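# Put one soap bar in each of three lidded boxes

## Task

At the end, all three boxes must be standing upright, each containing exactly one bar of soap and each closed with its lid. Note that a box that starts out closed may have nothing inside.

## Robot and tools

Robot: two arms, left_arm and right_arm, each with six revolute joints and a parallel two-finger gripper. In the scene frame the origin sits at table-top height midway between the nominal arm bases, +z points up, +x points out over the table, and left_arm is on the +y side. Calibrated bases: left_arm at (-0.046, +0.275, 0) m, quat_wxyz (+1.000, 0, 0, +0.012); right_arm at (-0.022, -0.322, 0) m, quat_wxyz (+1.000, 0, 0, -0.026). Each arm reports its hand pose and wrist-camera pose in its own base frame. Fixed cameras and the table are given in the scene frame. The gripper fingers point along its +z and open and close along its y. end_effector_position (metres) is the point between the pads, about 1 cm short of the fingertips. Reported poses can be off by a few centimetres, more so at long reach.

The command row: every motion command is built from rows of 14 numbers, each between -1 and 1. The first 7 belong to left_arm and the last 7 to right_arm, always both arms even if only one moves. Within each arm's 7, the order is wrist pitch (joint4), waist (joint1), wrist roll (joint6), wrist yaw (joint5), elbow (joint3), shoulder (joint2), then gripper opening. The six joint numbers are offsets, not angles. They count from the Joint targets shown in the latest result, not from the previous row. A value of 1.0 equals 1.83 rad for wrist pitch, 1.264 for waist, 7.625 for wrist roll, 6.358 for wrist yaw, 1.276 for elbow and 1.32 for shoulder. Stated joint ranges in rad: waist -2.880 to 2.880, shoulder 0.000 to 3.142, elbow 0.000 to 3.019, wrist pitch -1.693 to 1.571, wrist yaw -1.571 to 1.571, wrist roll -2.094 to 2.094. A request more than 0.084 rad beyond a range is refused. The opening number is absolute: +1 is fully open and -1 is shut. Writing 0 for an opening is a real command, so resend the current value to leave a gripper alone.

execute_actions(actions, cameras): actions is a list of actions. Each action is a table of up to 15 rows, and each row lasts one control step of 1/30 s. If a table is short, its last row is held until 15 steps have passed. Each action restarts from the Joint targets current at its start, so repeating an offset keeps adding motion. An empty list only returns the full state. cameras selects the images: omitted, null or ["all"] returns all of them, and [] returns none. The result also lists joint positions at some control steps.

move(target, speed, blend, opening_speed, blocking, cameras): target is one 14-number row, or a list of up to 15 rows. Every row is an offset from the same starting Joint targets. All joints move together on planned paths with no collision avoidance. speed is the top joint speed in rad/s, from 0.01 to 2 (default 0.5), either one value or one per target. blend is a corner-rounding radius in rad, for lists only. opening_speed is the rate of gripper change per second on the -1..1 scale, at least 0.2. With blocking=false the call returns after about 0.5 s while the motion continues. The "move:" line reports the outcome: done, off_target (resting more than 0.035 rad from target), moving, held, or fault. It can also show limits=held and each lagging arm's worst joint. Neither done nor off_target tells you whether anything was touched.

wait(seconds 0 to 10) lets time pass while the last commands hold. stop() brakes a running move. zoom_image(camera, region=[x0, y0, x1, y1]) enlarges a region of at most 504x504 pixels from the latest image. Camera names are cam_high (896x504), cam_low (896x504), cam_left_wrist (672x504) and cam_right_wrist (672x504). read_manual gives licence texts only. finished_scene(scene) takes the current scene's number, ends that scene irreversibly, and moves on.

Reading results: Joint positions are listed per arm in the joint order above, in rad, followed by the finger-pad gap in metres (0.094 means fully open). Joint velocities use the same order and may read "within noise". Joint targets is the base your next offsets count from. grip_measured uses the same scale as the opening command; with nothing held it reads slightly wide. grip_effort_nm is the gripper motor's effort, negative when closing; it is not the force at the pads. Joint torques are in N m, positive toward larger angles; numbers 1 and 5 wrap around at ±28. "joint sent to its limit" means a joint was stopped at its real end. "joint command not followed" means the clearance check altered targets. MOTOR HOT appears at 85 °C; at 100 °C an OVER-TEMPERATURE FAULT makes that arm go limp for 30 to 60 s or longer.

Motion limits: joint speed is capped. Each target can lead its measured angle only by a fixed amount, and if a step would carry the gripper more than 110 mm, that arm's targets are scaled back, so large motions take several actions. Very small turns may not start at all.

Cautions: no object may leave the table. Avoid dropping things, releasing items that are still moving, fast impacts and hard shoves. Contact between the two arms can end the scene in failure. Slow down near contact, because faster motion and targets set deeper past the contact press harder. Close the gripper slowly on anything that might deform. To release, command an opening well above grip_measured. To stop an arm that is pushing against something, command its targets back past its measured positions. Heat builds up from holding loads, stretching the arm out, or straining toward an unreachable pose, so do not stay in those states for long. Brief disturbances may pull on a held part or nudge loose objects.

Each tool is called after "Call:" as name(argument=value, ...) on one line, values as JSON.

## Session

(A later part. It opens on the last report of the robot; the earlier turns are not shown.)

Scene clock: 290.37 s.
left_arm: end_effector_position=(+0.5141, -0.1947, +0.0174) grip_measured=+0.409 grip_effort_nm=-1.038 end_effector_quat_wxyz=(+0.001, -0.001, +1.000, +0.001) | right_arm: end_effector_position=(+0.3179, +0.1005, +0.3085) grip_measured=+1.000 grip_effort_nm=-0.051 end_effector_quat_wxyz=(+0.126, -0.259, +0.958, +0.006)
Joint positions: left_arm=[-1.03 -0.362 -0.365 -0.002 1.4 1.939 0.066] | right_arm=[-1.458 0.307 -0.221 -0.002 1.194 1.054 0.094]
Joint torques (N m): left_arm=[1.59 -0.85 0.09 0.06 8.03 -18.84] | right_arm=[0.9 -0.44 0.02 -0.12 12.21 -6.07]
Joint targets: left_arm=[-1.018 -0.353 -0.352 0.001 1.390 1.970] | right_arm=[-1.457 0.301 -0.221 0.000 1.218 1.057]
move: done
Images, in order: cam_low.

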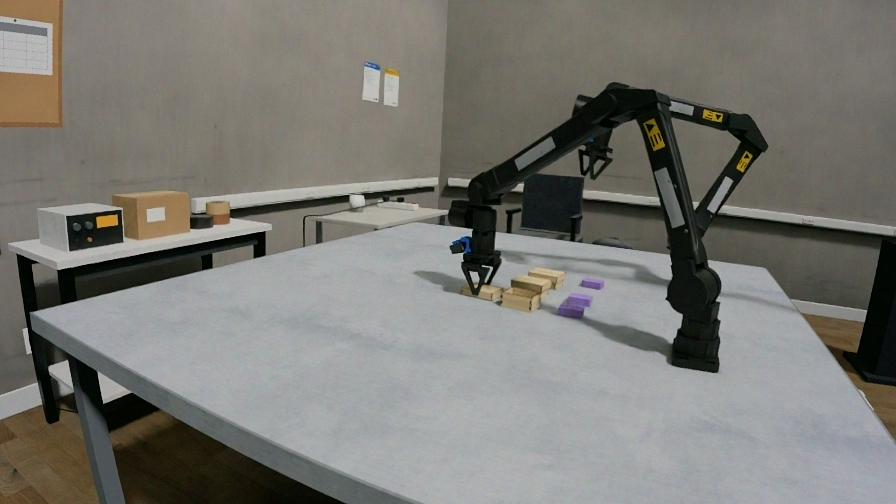

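Call:
move(target=[0,0,0,0,0,0,0.9,0,0,0,0,0,0,1], opening_speed=0.6, cameras=[])

Call:
move(target=[[0,0,0,0,0,-0.11,0.9,0,0,0,0,0,0,1],[-0.173,-0.132,-0.022,0,-0.217,-0.463,0.9,0,0,0,0,0,0,1]], cameras=["cam_low","cam_left_wrist"], blend=0.03)

Call:
zoom_image(camera="cam_left_wrist", region=[220, 80, 620, 380])

Scene clock: 330.87 s.
left_arm: end_effector_position=(+0.5141, -0.1947, +0.0174) grip_measured=+0.897 grip_effort_nm=0.125 end_effector_quat_wxyz=(+0.001, -0.001, +1.000, +0.001) | right_arm: end_effector_position=(+0.3179, +0.1005, +0.3085) grip_measured=+1.000 grip_effort_nm=-0.042 end_effector_quat_wxyz=(+0.126, -0.259, +0.958, +0.006)
Joint positions: left_arm=[-1.03 -0.362 -0.365 -0.002 1.4 1.939 0.089] | right_arm=[-1.458 0.307 -0.221 -0.002 1.194 1.054 0.094]
Joint torques (N m): left_arm=[1.59 -0.85 0.09 0.05 8.05 -18.96] | right_arm=[0.9 -0.44 0.01 -0.12 12.21 -6.07]
Motor temperatures (°C): left_arm=[29 31 29 28 41 36 32] | right_arm=[33 34 29 30 46 30 30]
Heat: left arm: hottest elbow 41 °C; right arm: hottest elbow 46 °C.
Joint targets: left_arm=[-1.018 -0.353 -0.352 0.001 1.390 1.970] | right_arm=[-1.457 0.301 -0.221 0.000 1.218 1.057]
move: done

Scene clock: 332.83 s.
left_arm: end_effector_position=(+0.3350, -0.1878, +0.1803) grip_measured=+0.898 grip_effort_nm=0.120 end_effector_quat_wxyz=(+0.006, +0.002, +1.000, -0.002) | right_arm: end_effector_position=(+0.3179, +0.1005, +0.3085) grip_measured=+1.000 grip_effort_nm=-0.051 end_effector_quat_wxyz=(+0.126, -0.259, +0.958, +0.006)
Joint positions: left_arm=[-1.322 -0.511 -0.506 -0.002 1.126 1.361 0.089] | right_arm=[-1.458 0.307 -0.221 -0.002 1.194 1.054 0.094]
Joint torques (N m): left_arm=[0.64 -2.26 -0.21 0.03 9.03 -12.81] | right_arm=[0.9 -0.44 0.01 -0.11 12.21 -6.07]
Joint targets: left_arm=[-1.334 -0.520 -0.520 0.001 1.113 1.359] | right_arm=[-1.457 0.301 -0.221 0.000 1.218 1.057]
move: done
Images, in order: cam_low, cam_left_wrist.

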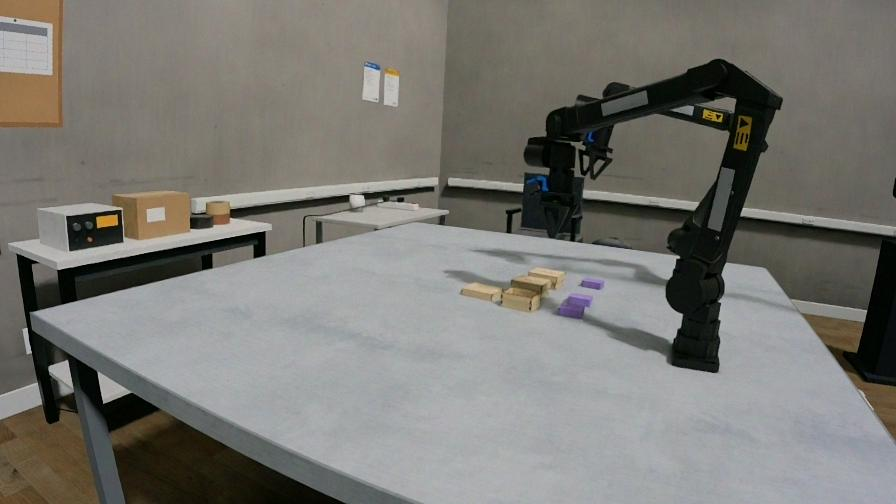

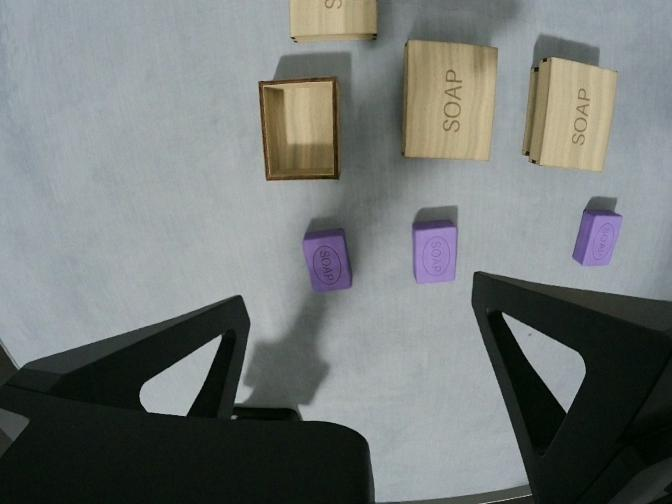

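Scaled by 1.260 from the camera's 672x504 image, which has a finer 960x720 frame.

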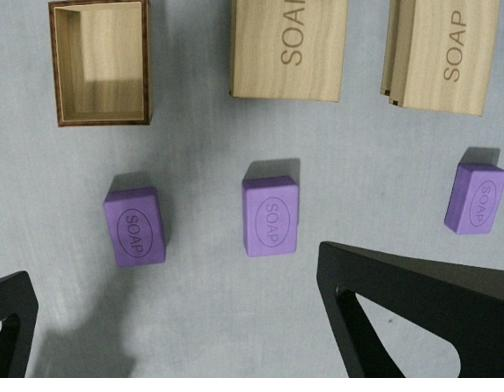

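Call:
move(target=[0.177,-0.0316,-0.0247,0,-0.257,-0.019,0.5,0,0,0,0,0,0,1], cameras=["cam_low","cam_left_wrist"])

Call:
zoom_image(camera="cam_low", region=[480, 220, 620, 330])

Scene clock: 375.93 s.
left_arm: end_effector_position=(+0.2804, -0.1711, +0.0683) grip_measured=+0.502 grip_effort_nm=-0.139 end_effector_quat_wxyz=(-0.001, -0.073, +0.997, +0.002) | right_arm: end_effector_position=(+0.3179, +0.1005, +0.3085) grip_measured=+1.000 grip_effort_nm=-0.046 end_effector_quat_wxyz=(+0.126, -0.259, +0.958, +0.006)
Joint positions: left_arm=[-1.023 -0.548 -0.694 -0.002 0.796 1.349 0.071] | right_arm=[-1.458 0.307 -0.221 -0.002 1.194 1.054 0.094]
Joint torques (N m): left_arm=[1.5 -2.43 -0.23 0.02 7.91 -12.28] | right_arm=[0.9 -0.44 0.01 -0.11 12.22 -6.07]
Joint targets: left_arm=[-1.010 -0.560 -0.708 0.001 0.785 1.334] | right_arm=[-1.457 0.301 -0.221 0.000 1.218 1.057]
move: done
Images, in order: cam_low, cam_left_wrist.

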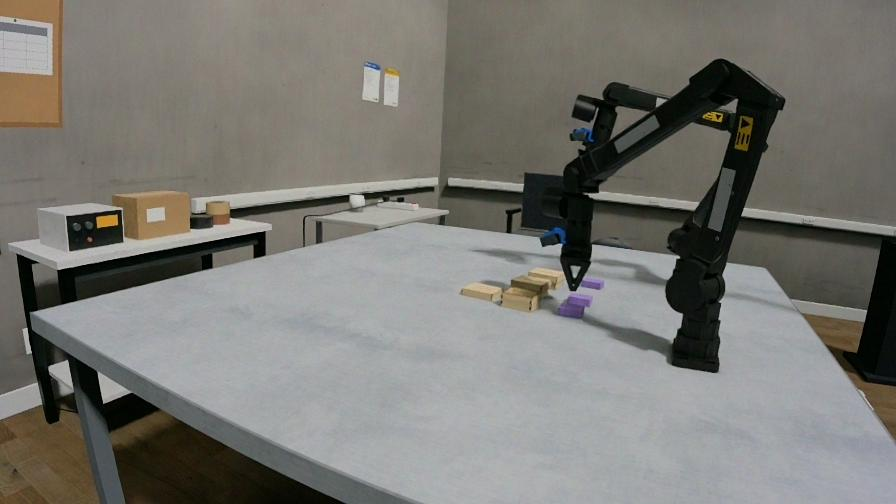

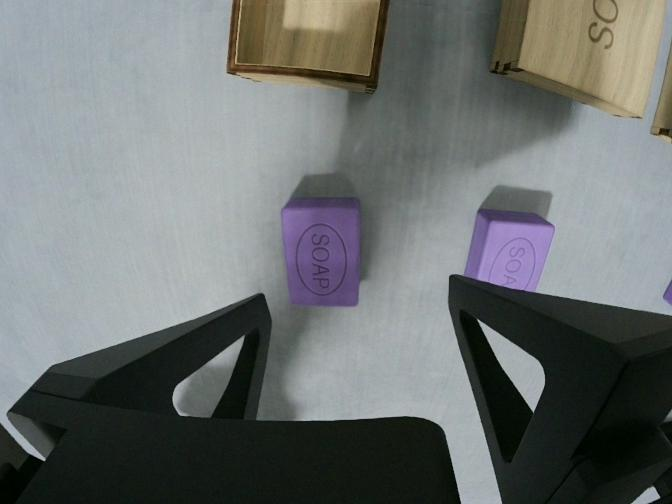

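Scaled by 3.600 from the camera's 896x504 image, which has a finer 1280x720 frame.

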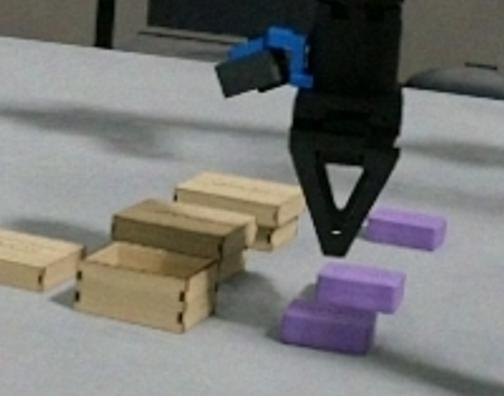

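Call:
move(target=[[0,0.0375,0.0066,0,0,0,0.5,0,0,0,0,0,0,1],[0.0776,0.0375,0.0066,0,-0.0478,0.0758,0.5,0,0,0,0,0,0,1]], speed=0.3, cameras=["cam_low","cam_left_wrist"])

Call:
zoom_image(camera="cam_low", region=[480, 220, 620, 330])

Scene clock: 390.70 s.
left_arm: end_effector_position=(+0.2846, -0.1641, +0.0278) grip_measured=+0.502 grip_effort_nm=-0.125 end_effector_quat_wxyz=(+0.003, -0.074, +0.997, -0.001) | right_arm: end_effector_position=(+0.3179, +0.1005, +0.3085) grip_measured=+1.000 grip_effort_nm=-0.051 end_effector_quat_wxyz=(+0.126, -0.259, +0.958, +0.006)
Joint positions: left_arm=[-0.881 -0.522 -0.671 -0.002 0.733 1.418 0.071] | right_arm=[-1.458 0.307 -0.221 -0.002 1.194 1.054 0.094]
Joint torques (N m): left_arm=[1.54 -0.73 0.11 0.01 7.31 -9.76] | right_arm=[0.9 -0.5 0.02 -0.12 12.21 -6.07]
Joint targets: left_arm=[-0.868 -0.512 -0.658 0.001 0.724 1.434] | right_arm=[-1.457 0.301 -0.221 0.000 1.218 1.057]
move: done
Images, in order: cam_low, cam_left_wrist.

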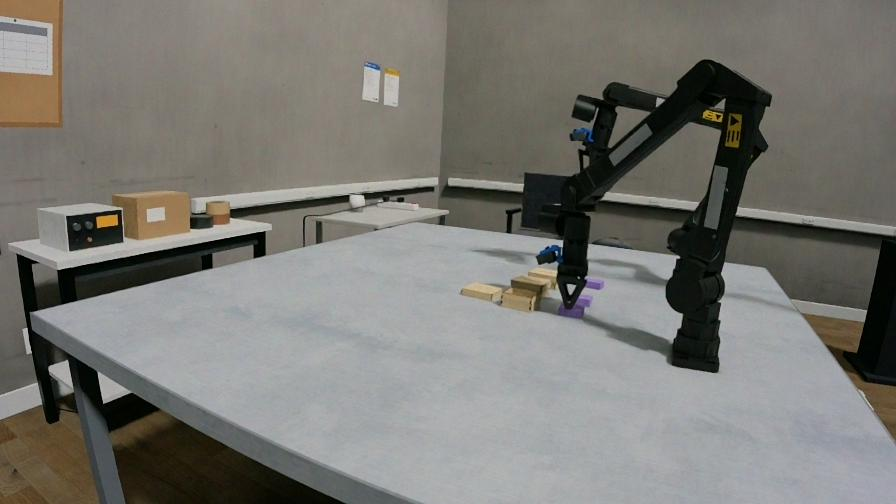

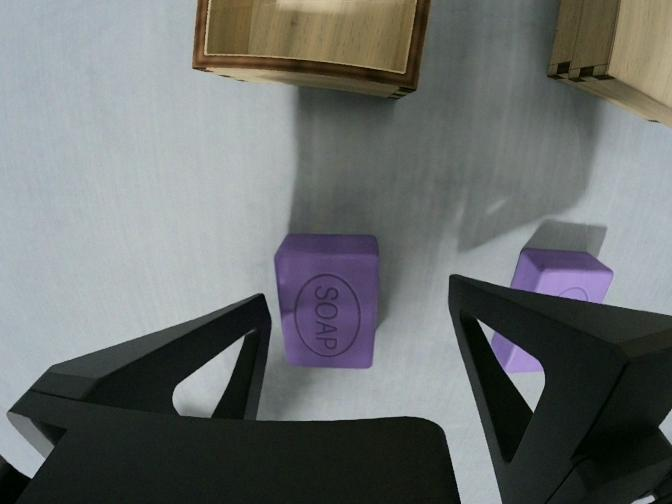

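Scaled by 3.600 from the camera's 896x504 image, which has a finer 1280x720 frame.

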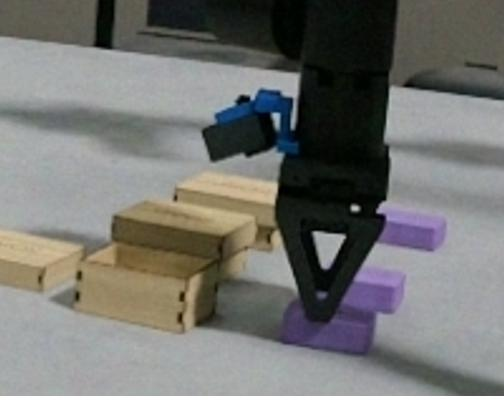

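Call:
move(target=[[0,0.019,0.0032,0,0,0,0.5,0,0,0,0,0,0,1],[0,0.019,0.0032,0,0,0,-0.3,0,0,0,0,0,0,1]], speed=0.3, opening_speed=0.4, cameras=["cam_low","cam_left_wrist"])

Call:
zoom_image(camera="cam_low", region=[480, 220, 620, 330])

Scene clock: 407.13 s.
left_arm: end_effector_position=(+0.2883, -0.1575, +0.0278) grip_measured=-0.248 grip_effort_nm=-0.989 end_effector_quat_wxyz=(+0.003, -0.073, +0.997, -0.001) | right_arm: end_effector_position=(+0.3179, +0.1005, +0.3085) grip_measured=+1.000 grip_effort_nm=-0.056 end_effector_quat_wxyz=(+0.126, -0.259, +0.958, +0.006)
Joint positions: left_arm=[-0.88 -0.5 -0.647 -0.002 0.733 1.418 0.035] | right_arm=[-1.458 0.307 -0.221 -0.002 1.194 1.054 0.094]
Joint torques (N m): left_arm=[1.61 -0.67 0.1 0.01 7.32 -9.7] | right_arm=[0.9 -0.44 0.01 -0.12 12.21 -6.07]
Joint targets: left_arm=[-0.868 -0.488 -0.634 0.001 0.724 1.434] | right_arm=[-1.457 0.301 -0.221 0.000 1.218 1.057]
move: done
Images, in order: cam_low, cam_left_wrist.

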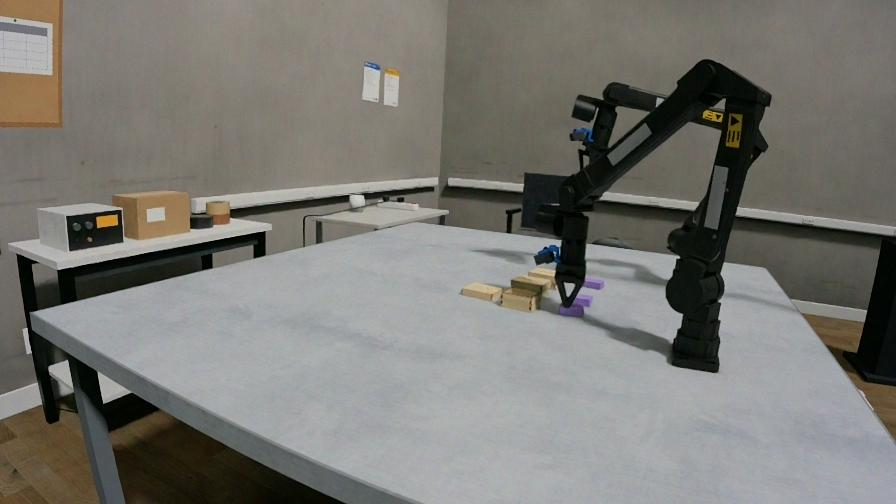

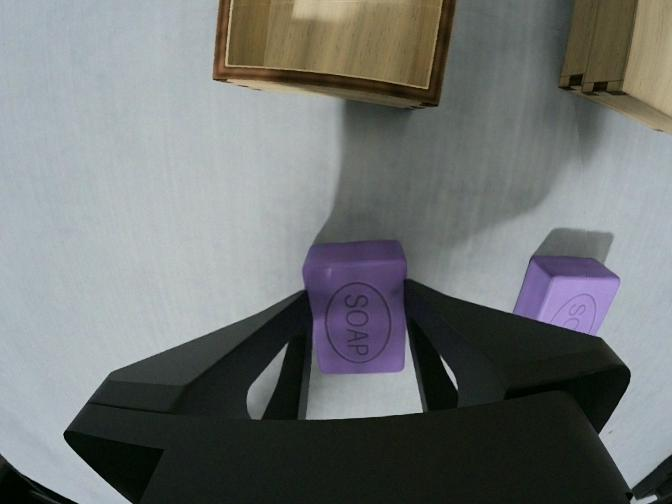

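Scaled by 3.600 from the camera's 896x504 image, which has a finer 1280x720 frame.

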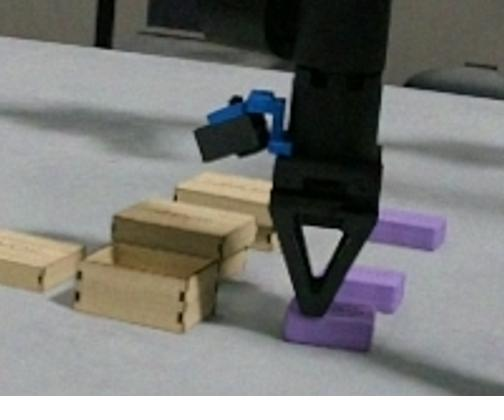

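Call:
move(target=[[0,0,0,0,0.157,0,-0.3,0,0,0,0,0,0,1],[-0.1235,0.0934,0.0346,0,0.329,0.1205,-0.3,0,0,0,0,0,0,1]], speed=0.4, blend=0.05, cameras=["cam_low","cam_left_wrist"])

Call:
zoom_image(camera="cam_low", region=[480, 220, 620, 330])

Scene clock: 425.27 s.
left_arm: end_effector_position=(+0.4007, -0.1597, +0.0892) grip_measured=-0.298 grip_effort_nm=-0.129 end_effector_quat_wxyz=(+0.007, -0.003, +1.000, -0.002) | right_arm: end_effector_position=(+0.3179, +0.1005, +0.3085) grip_measured=+1.000 grip_effort_nm=-0.051 end_effector_quat_wxyz=(+0.126, -0.259, +0.958, +0.006)
Joint positions: left_arm=[-1.083 -0.379 -0.384 -0.001 1.092 1.566 0.033] | right_arm=[-1.458 0.307 -0.221 -0.002 1.194 1.054 0.094]
Joint torques (N m): left_arm=[0.65 -0.97 0.1 0.01 14.09 -13.1] | right_arm=[0.9 -0.44 0.01 -0.12 12.21 -6.07]
Joint targets: left_arm=[-1.094 -0.370 -0.370 0.001 1.144 1.593] | right_arm=[-1.457 0.301 -0.221 0.000 1.218 1.057]
move: off_target (left_arm); left_arm: the elbow is farthest, 0.052 rad from its target
Images, in order: cam_low, cam_left_wrist.

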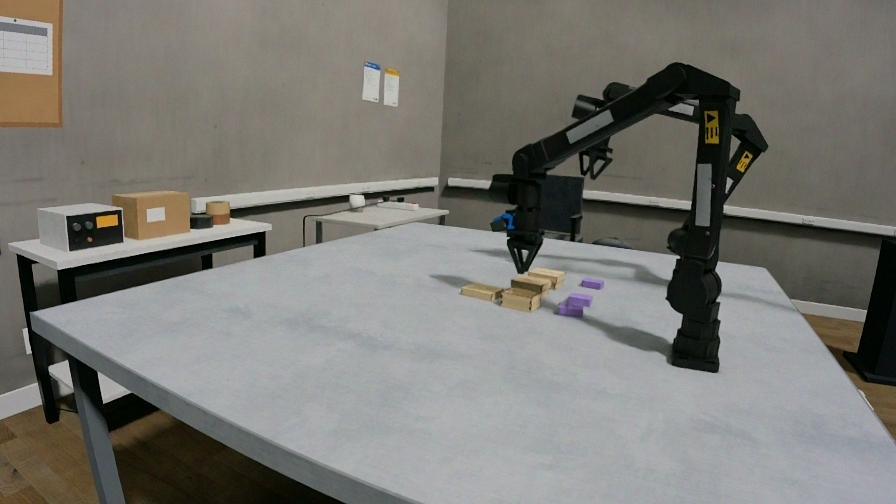

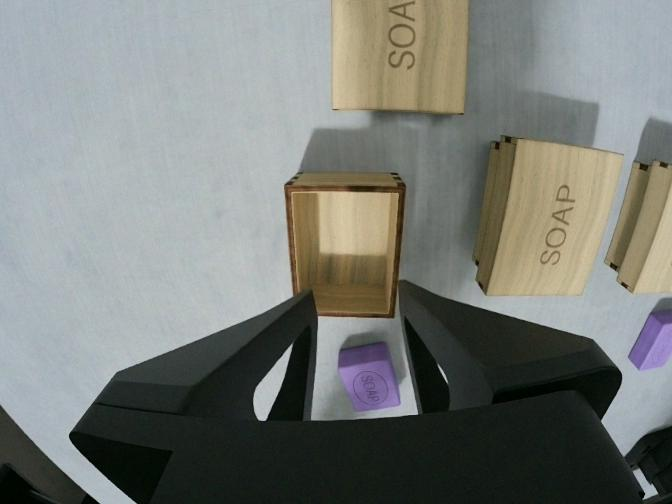

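Scaled by 3.600 from the camera's 896x504 image, which has a finer 1280x720 frame.

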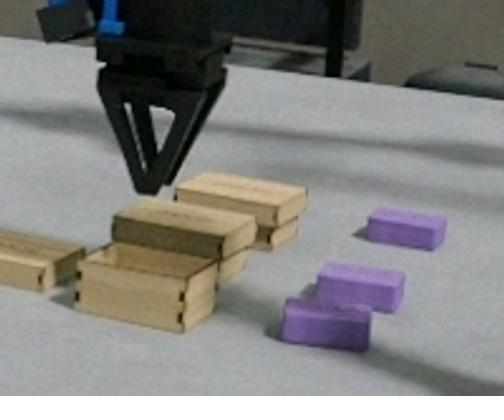

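Call:
move(target=[0.0459,-0.1147,-0.0459,0,-0.2696,-0.184,0.4,0,0,0,0,0,0,1], cameras=["cam_low","cam_left_wrist"])

Scene clock: 471.97 s.
left_arm: end_effector_position=(+0.2930, -0.1621, +0.0687) grip_measured=+0.398 grip_effort_nm=0.120 end_effector_quat_wxyz=(-0.002, -0.100, +0.995, +0.002) | right_arm: end_effector_position=(+0.3179, +0.1005, +0.3085) grip_measured=+1.000 grip_effort_nm=-0.051 end_effector_quat_wxyz=(+0.126, -0.259, +0.958, +0.006)
Joint positions: left_arm=[-1.023 -0.505 -0.706 -0.001 0.812 1.365 0.066] | right_arm=[-1.458 0.307 -0.221 -0.002 1.194 1.054 0.094]
Joint torques (N m): left_arm=[1.59 -2.37 -0.19 -0.01 7.77 -12.57] | right_arm=[0.9 -0.44 0.02 -0.11 12.21 -6.01]
Joint targets: left_arm=[-1.010 -0.515 -0.720 0.001 0.800 1.350] | right_arm=[-1.457 0.301 -0.221 0.000 1.218 1.057]
move: done
Images, in order: cam_low, cam_left_wrist.

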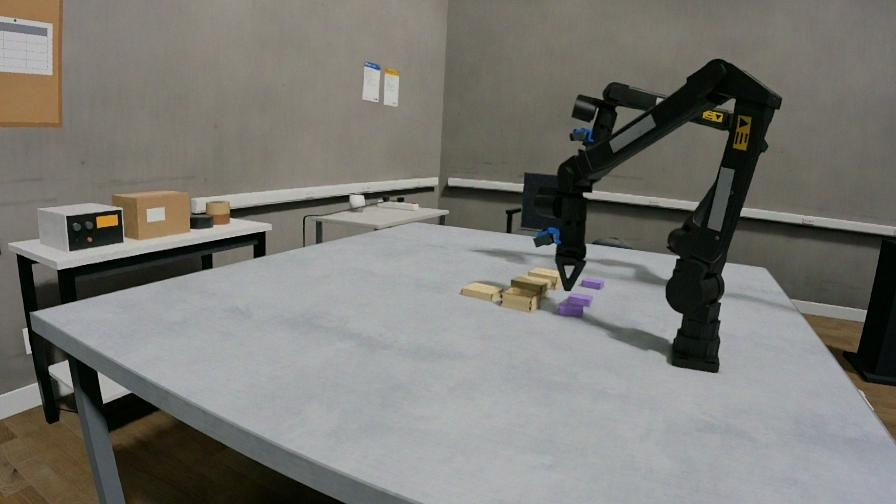

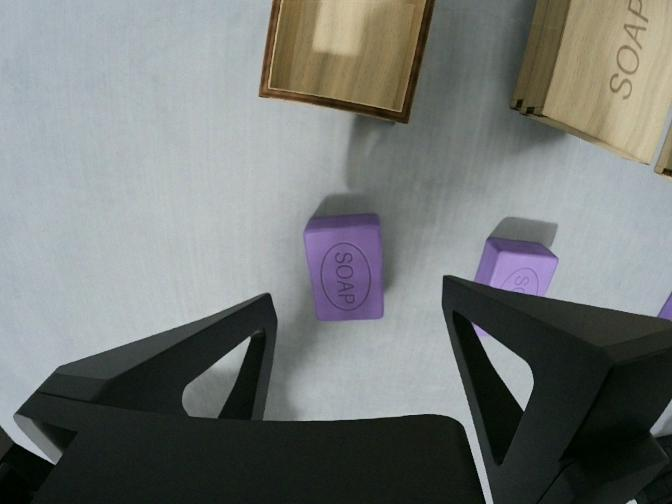

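Call:
move(target=[[0,0.0158,-0.0079,0,0,0,0.4,0,0,0,0,0,0,1],[0.0825,0.0158,-0.0079,0,-0.0635,0.0705,0.4,0,0,0,0,0,0,1],[0.0825,0.0158,-0.0079,0,-0.0635,0.0705,-0.5,0,0,0,0,0,0,1]], speed=0.3, opening_speed=0.4, cameras=["cam_low","cam_left_wrist"])

Call:
zoom_image(camera="cam_low", region=[480, 220, 620, 330])

Scene clock: 494.47 s.
left_arm: end_effector_position=(+0.2865, -0.1585, +0.0236) grip_measured=-0.216 grip_effort_nm=-1.033 end_effector_quat_wxyz=(+0.001, -0.131, +0.991, +0.000) | right_arm: end_effector_position=(+0.3179, +0.1005, +0.3085) grip_measured=+1.000 grip_effort_nm=-0.051 end_effector_quat_wxyz=(+0.126, -0.259, +0.958, +0.006)
Joint positions: left_arm=[-0.872 -0.505 -0.767 -0.001 0.728 1.426 0.037] | right_arm=[-1.458 0.307 -0.221 -0.002 1.194 1.054 0.094]
Joint torques (N m): left_arm=[1.58 -0.85 -0.21 -0.01 7.21 -9.76] | right_arm=[0.9 -0.44 0.01 -0.12 12.21 -6.07]
Joint targets: left_arm=[-0.859 -0.495 -0.780 0.001 0.719 1.443] | right_arm=[-1.457 0.301 -0.221 0.000 1.218 1.057]
move: done
Images, in order: cam_low, cam_left_wrist.

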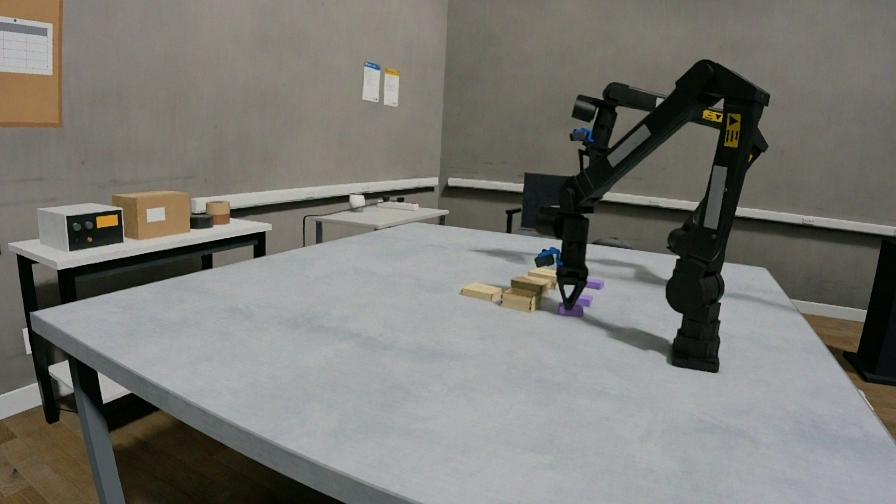

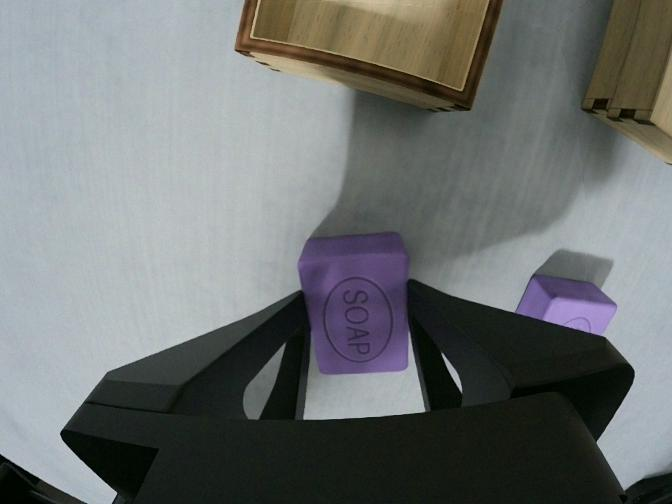

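Scaled by 3.600 from the camera's 896x504 image, which has a finer 1280x720 frame.

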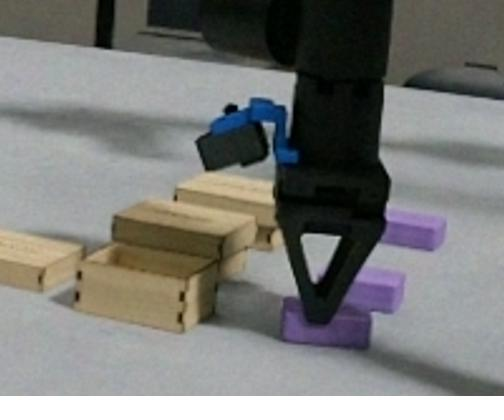

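Call:
move(target=[[0,0,0,0,0.14,0,-0.5,0,0,0,0,0,0,1],[-0.1284,0.1092,0.0555,0,0.333,0.1136,-0.5,0,0,0,0,0,0,1]], speed=0.35, blend=0.05, cameras=["cam_low","cam_left_wrist"])

Call:
zoom_image(camera="cam_low", region=[480, 220, 620, 330])

Scene clock: 505.93 s.
left_arm: end_effector_position=(+0.4014, -0.1545, +0.0875) grip_measured=-0.216 grip_effort_nm=-1.033 end_effector_quat_wxyz=(+0.005, -0.002, +1.000, -0.001) | right_arm: end_effector_position=(+0.3179, +0.1005, +0.3085) grip_measured=+1.000 grip_effort_nm=-0.051 end_effector_quat_wxyz=(+0.126, -0.259, +0.958, +0.006)
Joint positions: left_arm=[-1.083 -0.367 -0.371 -0.001 1.09 1.568 0.037] | right_arm=[-1.458 0.307 -0.221 -0.002 1.194 1.054 0.094]
Joint torques (N m): left_arm=[0.64 -0.91 0.12 0.01 14.3 -13.27] | right_arm=[0.88 -0.38 0.02 -0.11 12.21 -6.07]
Joint targets: left_arm=[-1.094 -0.357 -0.357 0.001 1.144 1.593] | right_arm=[-1.457 0.301 -0.221 0.000 1.218 1.057]
move: off_target (left_arm); left_arm: the elbow is farthest, 0.054 rad from its target
Images, in order: cam_low, cam_left_wrist.

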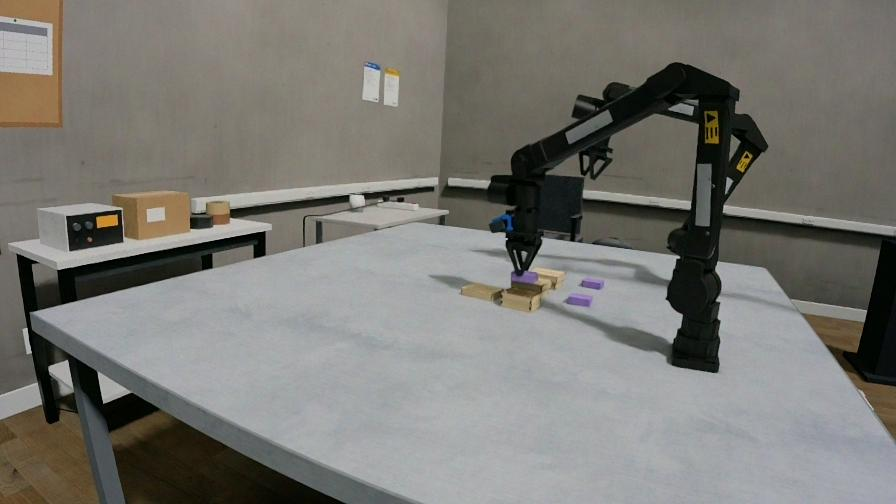

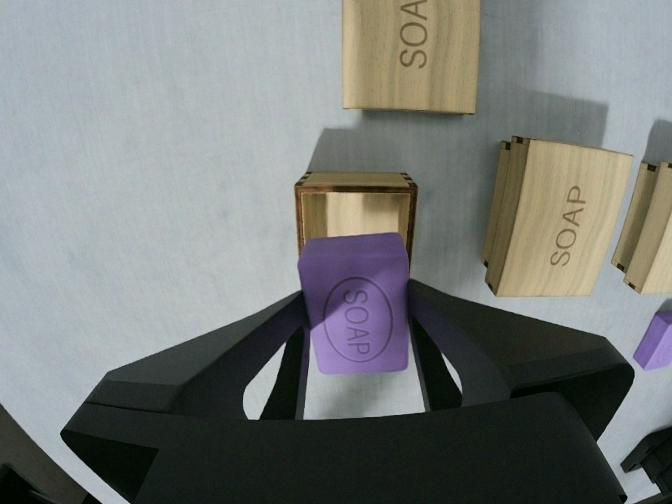

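Scaled by 3.600 from the camera's 896x504 image, which has a finer 1280x720 frame.

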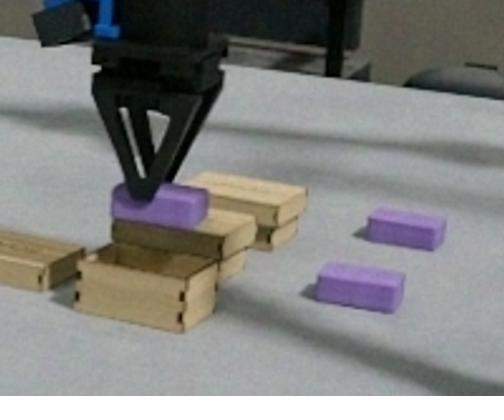

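Call:
move(target=[0.07,0,0,0,-0.0878,0.0439,-0.5,0,0,0,0,0,0,1], speed=0.15, cameras=["cam_low","cam_left_wrist"])

Call:
zoom_image(camera="cam_low", region=[480, 240, 580, 320])

Scene clock: 523.40 s.
left_arm: end_effector_position=(+0.4015, -0.1545, +0.0461) grip_measured=-0.216 grip_effort_nm=-1.038 end_effector_quat_wxyz=(+0.001, -0.001, +1.000, +0.000) | right_arm: end_effector_position=(+0.3179, +0.1005, +0.3085) grip_measured=+1.000 grip_effort_nm=-0.046 end_effector_quat_wxyz=(+0.126, -0.259, +0.958, +0.006)
Joint positions: left_arm=[-0.979 -0.367 -0.37 -0.001 1.041 1.631 0.037] | right_arm=[-1.458 0.307 -0.221 -0.002 1.194 1.054 0.094]
Joint torques (N m): left_arm=[1.62 -0.85 0.09 0.01 7.87 -14.04] | right_arm=[0.91 -0.5 0.02 -0.12 12.21 -6.07]
Motor temperatures (°C): left_arm=[28 30 29 28 47 34 31] | right_arm=[32 33 28 30 48 30 30]
Heat: left arm: hottest elbow 47 °C; right arm: hottest elbow 48 °C.
Joint targets: left_arm=[-0.966 -0.357 -0.357 0.001 1.031 1.651] | right_arm=[-1.457 0.301 -0.221 0.000 1.218 1.057]
move: done
Images, in order: cam_low, cam_left_wrist.

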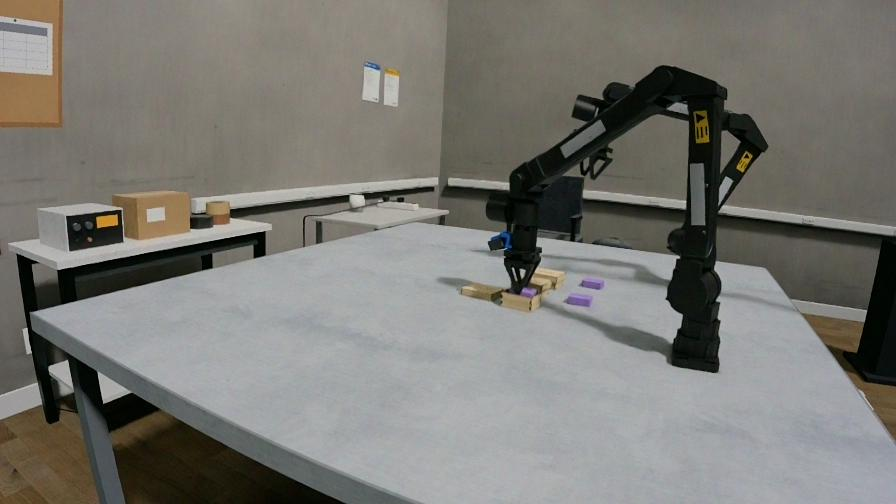

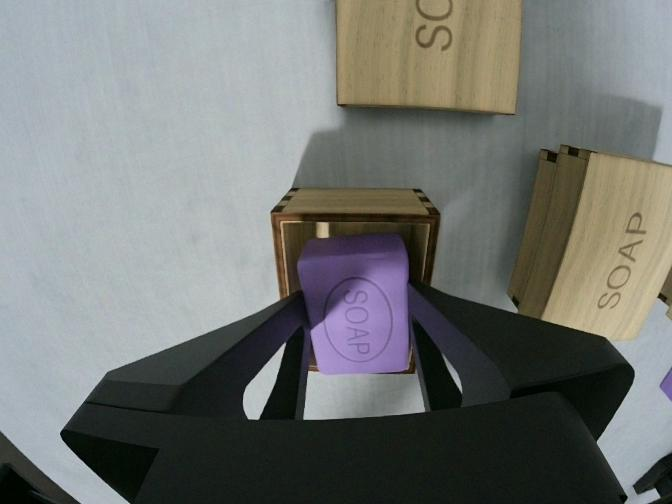

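Scaled by 5.040 from the camera's 896x504 image, which has a finer 1280x720 frame.

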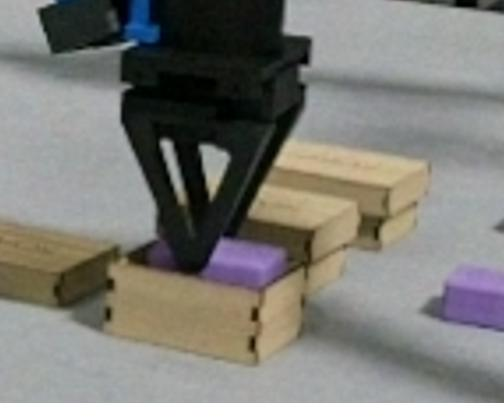

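Call:
move(target=[0.0164,0,0,0,-0.0105,0.0145,-0.5,0,0,0,0,0,0,1], speed=0.06, cameras=["cam_low","cam_left_wrist"])

Call:
zoom_image(camera="cam_left_wrist", region=[230, 170, 480, 390])

Scene clock: 531.77 s.
left_arm: end_effector_position=(+0.4017, -0.1546, +0.0359) grip_measured=-0.216 grip_effort_nm=-1.033 end_effector_quat_wxyz=(+0.002, -0.001, +1.000, +0.000) | right_arm: end_effector_position=(+0.3179, +0.1005, +0.3085) grip_measured=+1.000 grip_effort_nm=-0.042 end_effector_quat_wxyz=(+0.126, -0.259, +0.958, +0.006)
Joint positions: left_arm=[-0.949 -0.367 -0.37 -0.001 1.028 1.646 0.037] | right_arm=[-1.458 0.307 -0.221 -0.002 1.194 1.054 0.094]
Joint torques (N m): left_arm=[1.61 -0.85 0.1 0.01 7.62 -13.86] | right_arm=[0.9 -0.44 0.01 -0.12 12.19 -6.07]
Joint targets: left_arm=[-0.936 -0.357 -0.357 0.001 1.018 1.670] | right_arm=[-1.457 0.301 -0.221 0.000 1.218 1.057]
move: done
Images, in order: cam_low, cam_left_wrist.

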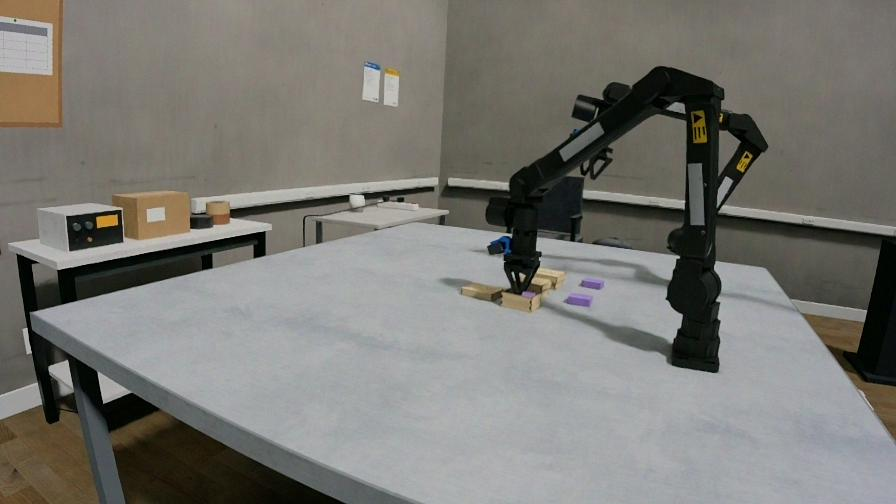

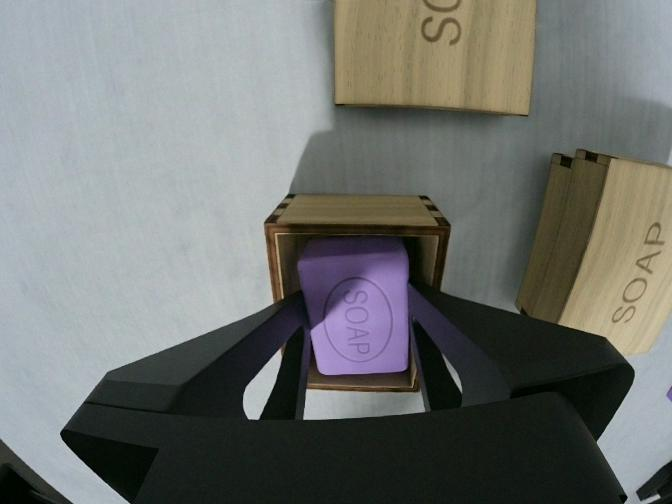

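Scaled by 2.016 from the camera's 672x504 image, which has a finer 960x720 frame.

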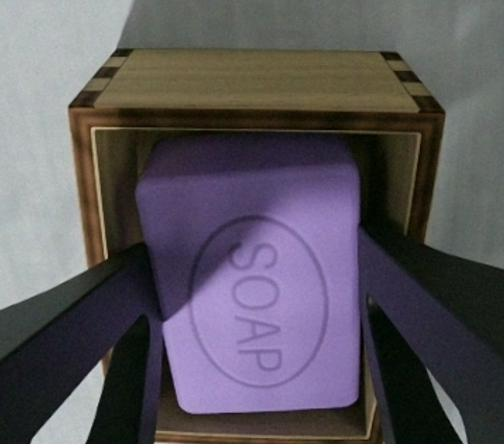

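Call:
move(target=[0.011,0,0,0,-0.008,0.01,-0.5,0,0,0,0,0,0,1], speed=0.06, cameras=["cam_left_wrist"])

Call:
zoom_image(camera="cam_left_wrist", region=[230, 170, 480, 390])

Scene clock: 547.30 s.
left_arm: end_effector_position=(+0.4028, -0.1550, +0.0308) grip_measured=-0.217 grip_effort_nm=-1.033 end_effector_quat_wxyz=(+0.005, -0.001, +1.000, -0.001) | right_arm: end_effector_position=(+0.3179, +0.1005, +0.3085) grip_measured=+1.000 grip_effort_nm=-0.051 end_effector_quat_wxyz=(+0.126, -0.259, +0.958, +0.006)
Joint positions: left_arm=[-0.93 -0.367 -0.369 -0.001 1.022 1.654 0.037] | right_arm=[-1.458 0.307 -0.221 -0.002 1.194 1.054 0.094]
Joint torques (N m): left_arm=[1.66 -0.85 0.08 0.01 7.16 -13.45] | right_arm=[0.9 -0.5 0.02 -0.12 12.21 -6.07]
Joint targets: left_arm=[-0.916 -0.357 -0.357 0.001 1.008 1.683] | right_arm=[-1.457 0.301 -0.221 0.000 1.218 1.057]
move: done
Images, in order: cam_left_wrist.

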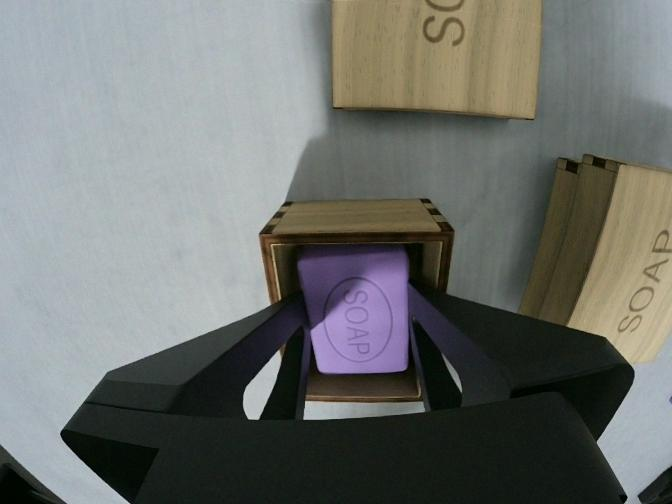

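Scaled by 2.016 from the camera's 672x504 image, which has a finer 960x720 frame.

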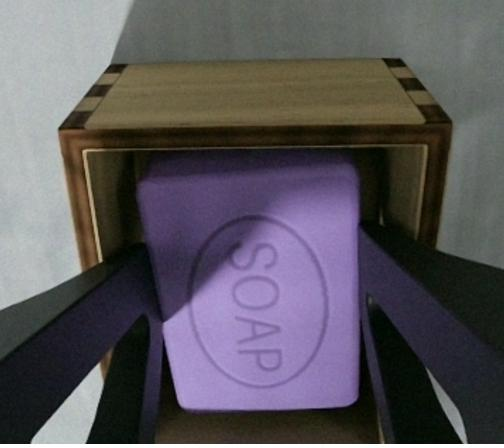

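Call:
move(target=[0,0,0,0,0,0,-0.12,0,0,0,0,0,0,1], opening_speed=0.2, cameras=["cam_left_wrist"])

Call:
zoom_image(camera="cam_left_wrist", region=[230, 170, 480, 390])

Scene clock: 556.20 s.
left_arm: end_effector_position=(+0.4028, -0.1550, +0.0308) grip_measured=-0.134 grip_effort_nm=0.696 end_effector_quat_wxyz=(+0.005, +0.000, +1.000, -0.001) | right_arm: end_effector_position=(+0.3179, +0.1005, +0.3085) grip_measured=+1.000 grip_effort_nm=-0.051 end_effector_quat_wxyz=(+0.126, -0.259, +0.958, +0.006)
Joint positions: left_arm=[-0.93 -0.367 -0.367 -0.001 1.022 1.654 0.041] | right_arm=[-1.458 0.307 -0.221 -0.002 1.194 1.054 0.094]
Joint torques (N m): left_arm=[1.68 -0.79 0.08 0.01 7.19 -13.51] | right_arm=[0.9 -0.5 0.01 -0.12 12.22 -6.12]
Joint targets: left_arm=[-0.916 -0.357 -0.357 0.001 1.008 1.683] | right_arm=[-1.457 0.301 -0.221 0.000 1.218 1.057]
move: done
Images, in order: cam_left_wrist.

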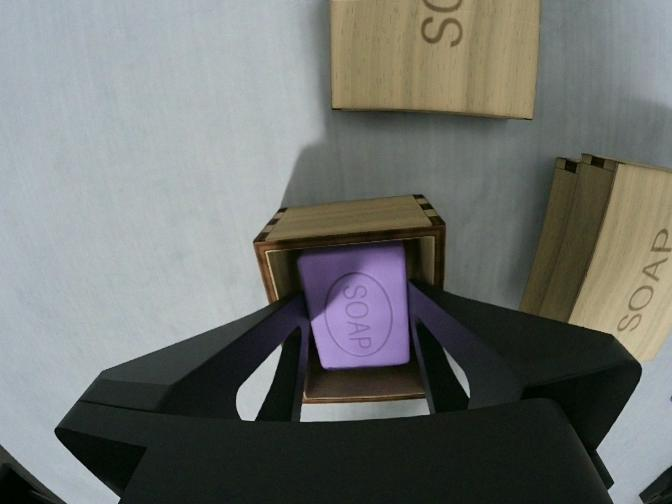

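Scaled by 2.016 from the camera's 672x504 image, which has a finer 960x720 frame.

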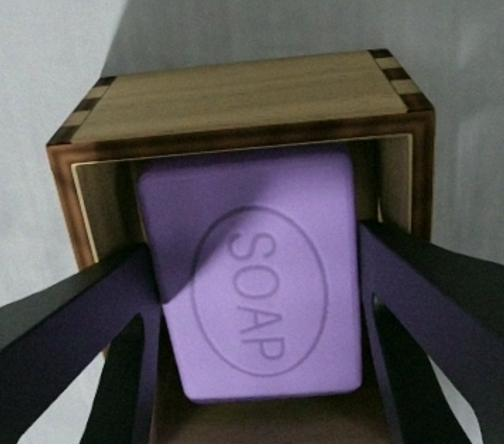

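Call:
move(target=[[0,0,0,0,0,0,-0.15,0,0,0,0,0,0,1],[-0.03,0,0,0,0.09,0,-0.15,0,0,0,0,0,0,1]], speed=0.2, opening_speed=0.2, cameras=["cam_left_wrist","cam_low"])

Call:
zoom_image(camera="cam_low", region=[480, 240, 580, 320])

Scene clock: 565.20 s.
left_arm: end_effector_position=(+0.4194, -0.1614, +0.0462) grip_measured=-0.150 grip_effort_nm=-0.012 end_effector_quat_wxyz=(+0.014, +0.000, +1.000, -0.005) | right_arm: end_effector_position=(+0.3179, +0.1005, +0.3085) grip_measured=+1.000 grip_effort_nm=-0.051 end_effector_quat_wxyz=(+0.126, -0.259, +0.958, +0.006)
Joint positions: left_arm=[-0.959 -0.367 -0.367 -0.001 1.077 1.659 0.04] | right_arm=[-1.458 0.307 -0.221 -0.002 1.194 1.054 0.094]
Joint torques (N m): left_arm=[0.61 -0.91 0.05 0.01 13.01 -14.33] | right_arm=[0.9 -0.44 0.01 -0.11 12.21 -6.07]
Motor temperatures (°C): left_arm=[28 30 29 28 42 34 32] | right_arm=[32 33 28 30 48 30 30]
Heat: left arm: hottest elbow 42 °C; right arm: hottest elbow 48 °C.
Joint targets: left_arm=[-0.971 -0.357 -0.357 0.001 1.123 1.683] | right_arm=[-1.457 0.301 -0.221 0.000 1.218 1.057]
move: off_target (left_arm); left_arm: the elbow is farthest, 0.046 rad from its target
Images, in order: cam_low, cam_left_wrist.

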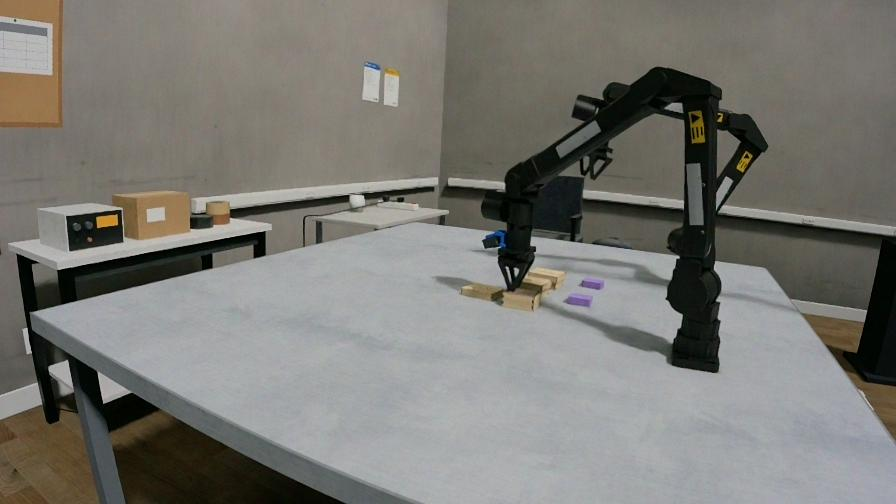

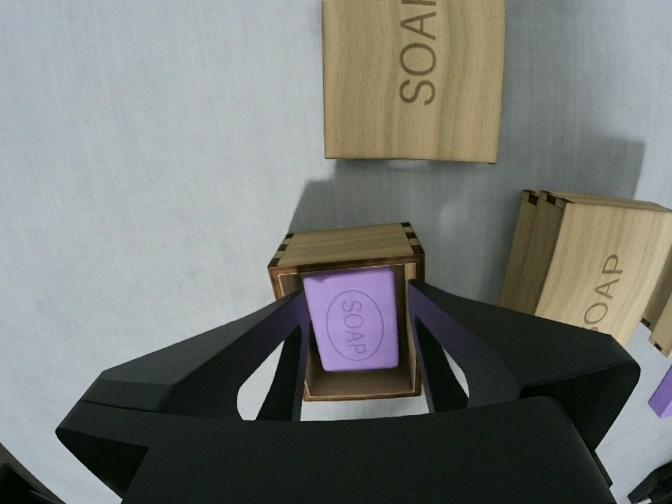

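Scaled by 5.040 from the camera's 896x504 image, which has a finer 1280x720 frame.

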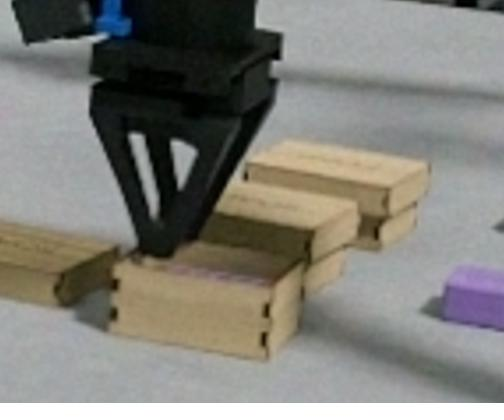

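Call:
move(target=[[-0.234,0,0,0,0.3,-0.029,-0.15,0,0,0,0,0,0,1],[-0.234,0,0,0,0.3,-0.029,0.9,0,0,0,0,0,0,1]], speed=0.5, cameras=["cam_left_wrist"])

Scene clock: 583.33 s.
left_arm: end_effector_position=(+0.4586, -0.1764, +0.1795) grip_measured=+0.897 grip_effort_nm=0.115 end_effector_quat_wxyz=(-0.009, +0.000, +1.000, +0.004) | right_arm: end_effector_position=(+0.3179, +0.1005, +0.3085) grip_measured=+1.000 grip_effort_nm=-0.046 end_effector_quat_wxyz=(+0.126, -0.259, +0.958, +0.006)
Joint positions: left_arm=[-1.388 -0.367 -0.367 -0.001 1.454 1.656 0.089] | right_arm=[-1.458 0.307 -0.221 -0.002 1.194 1.054 0.094]
Joint torques (N m): left_arm=[0.59 -0.85 0.06 0.01 14.89 -19.25] | right_arm=[0.9 -0.44 0.02 -0.12 12.21 -6.07]
Joint targets: left_arm=[-1.399 -0.357 -0.357 0.001 1.505 1.645] | right_arm=[-1.457 0.301 -0.221 0.000 1.218 1.057]
move: off_target (left_arm); target 2's new numbers were sent with left_arm's elbow 0.052 rad from that target; left_arm: the elbow is farthest, 0.052 rad from its target
Images, in order: cam_left_wrist.

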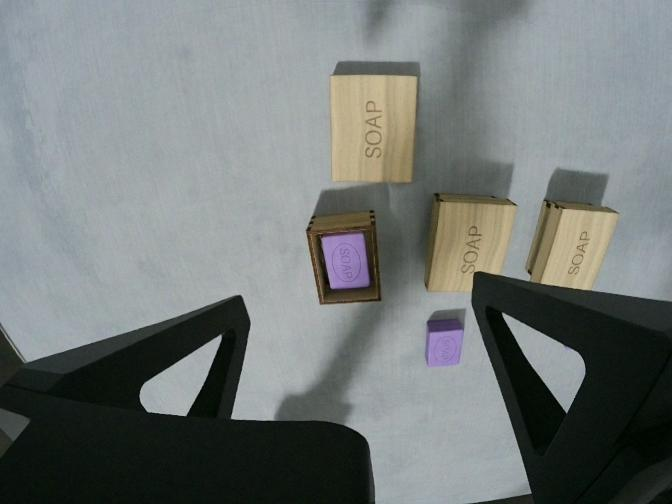

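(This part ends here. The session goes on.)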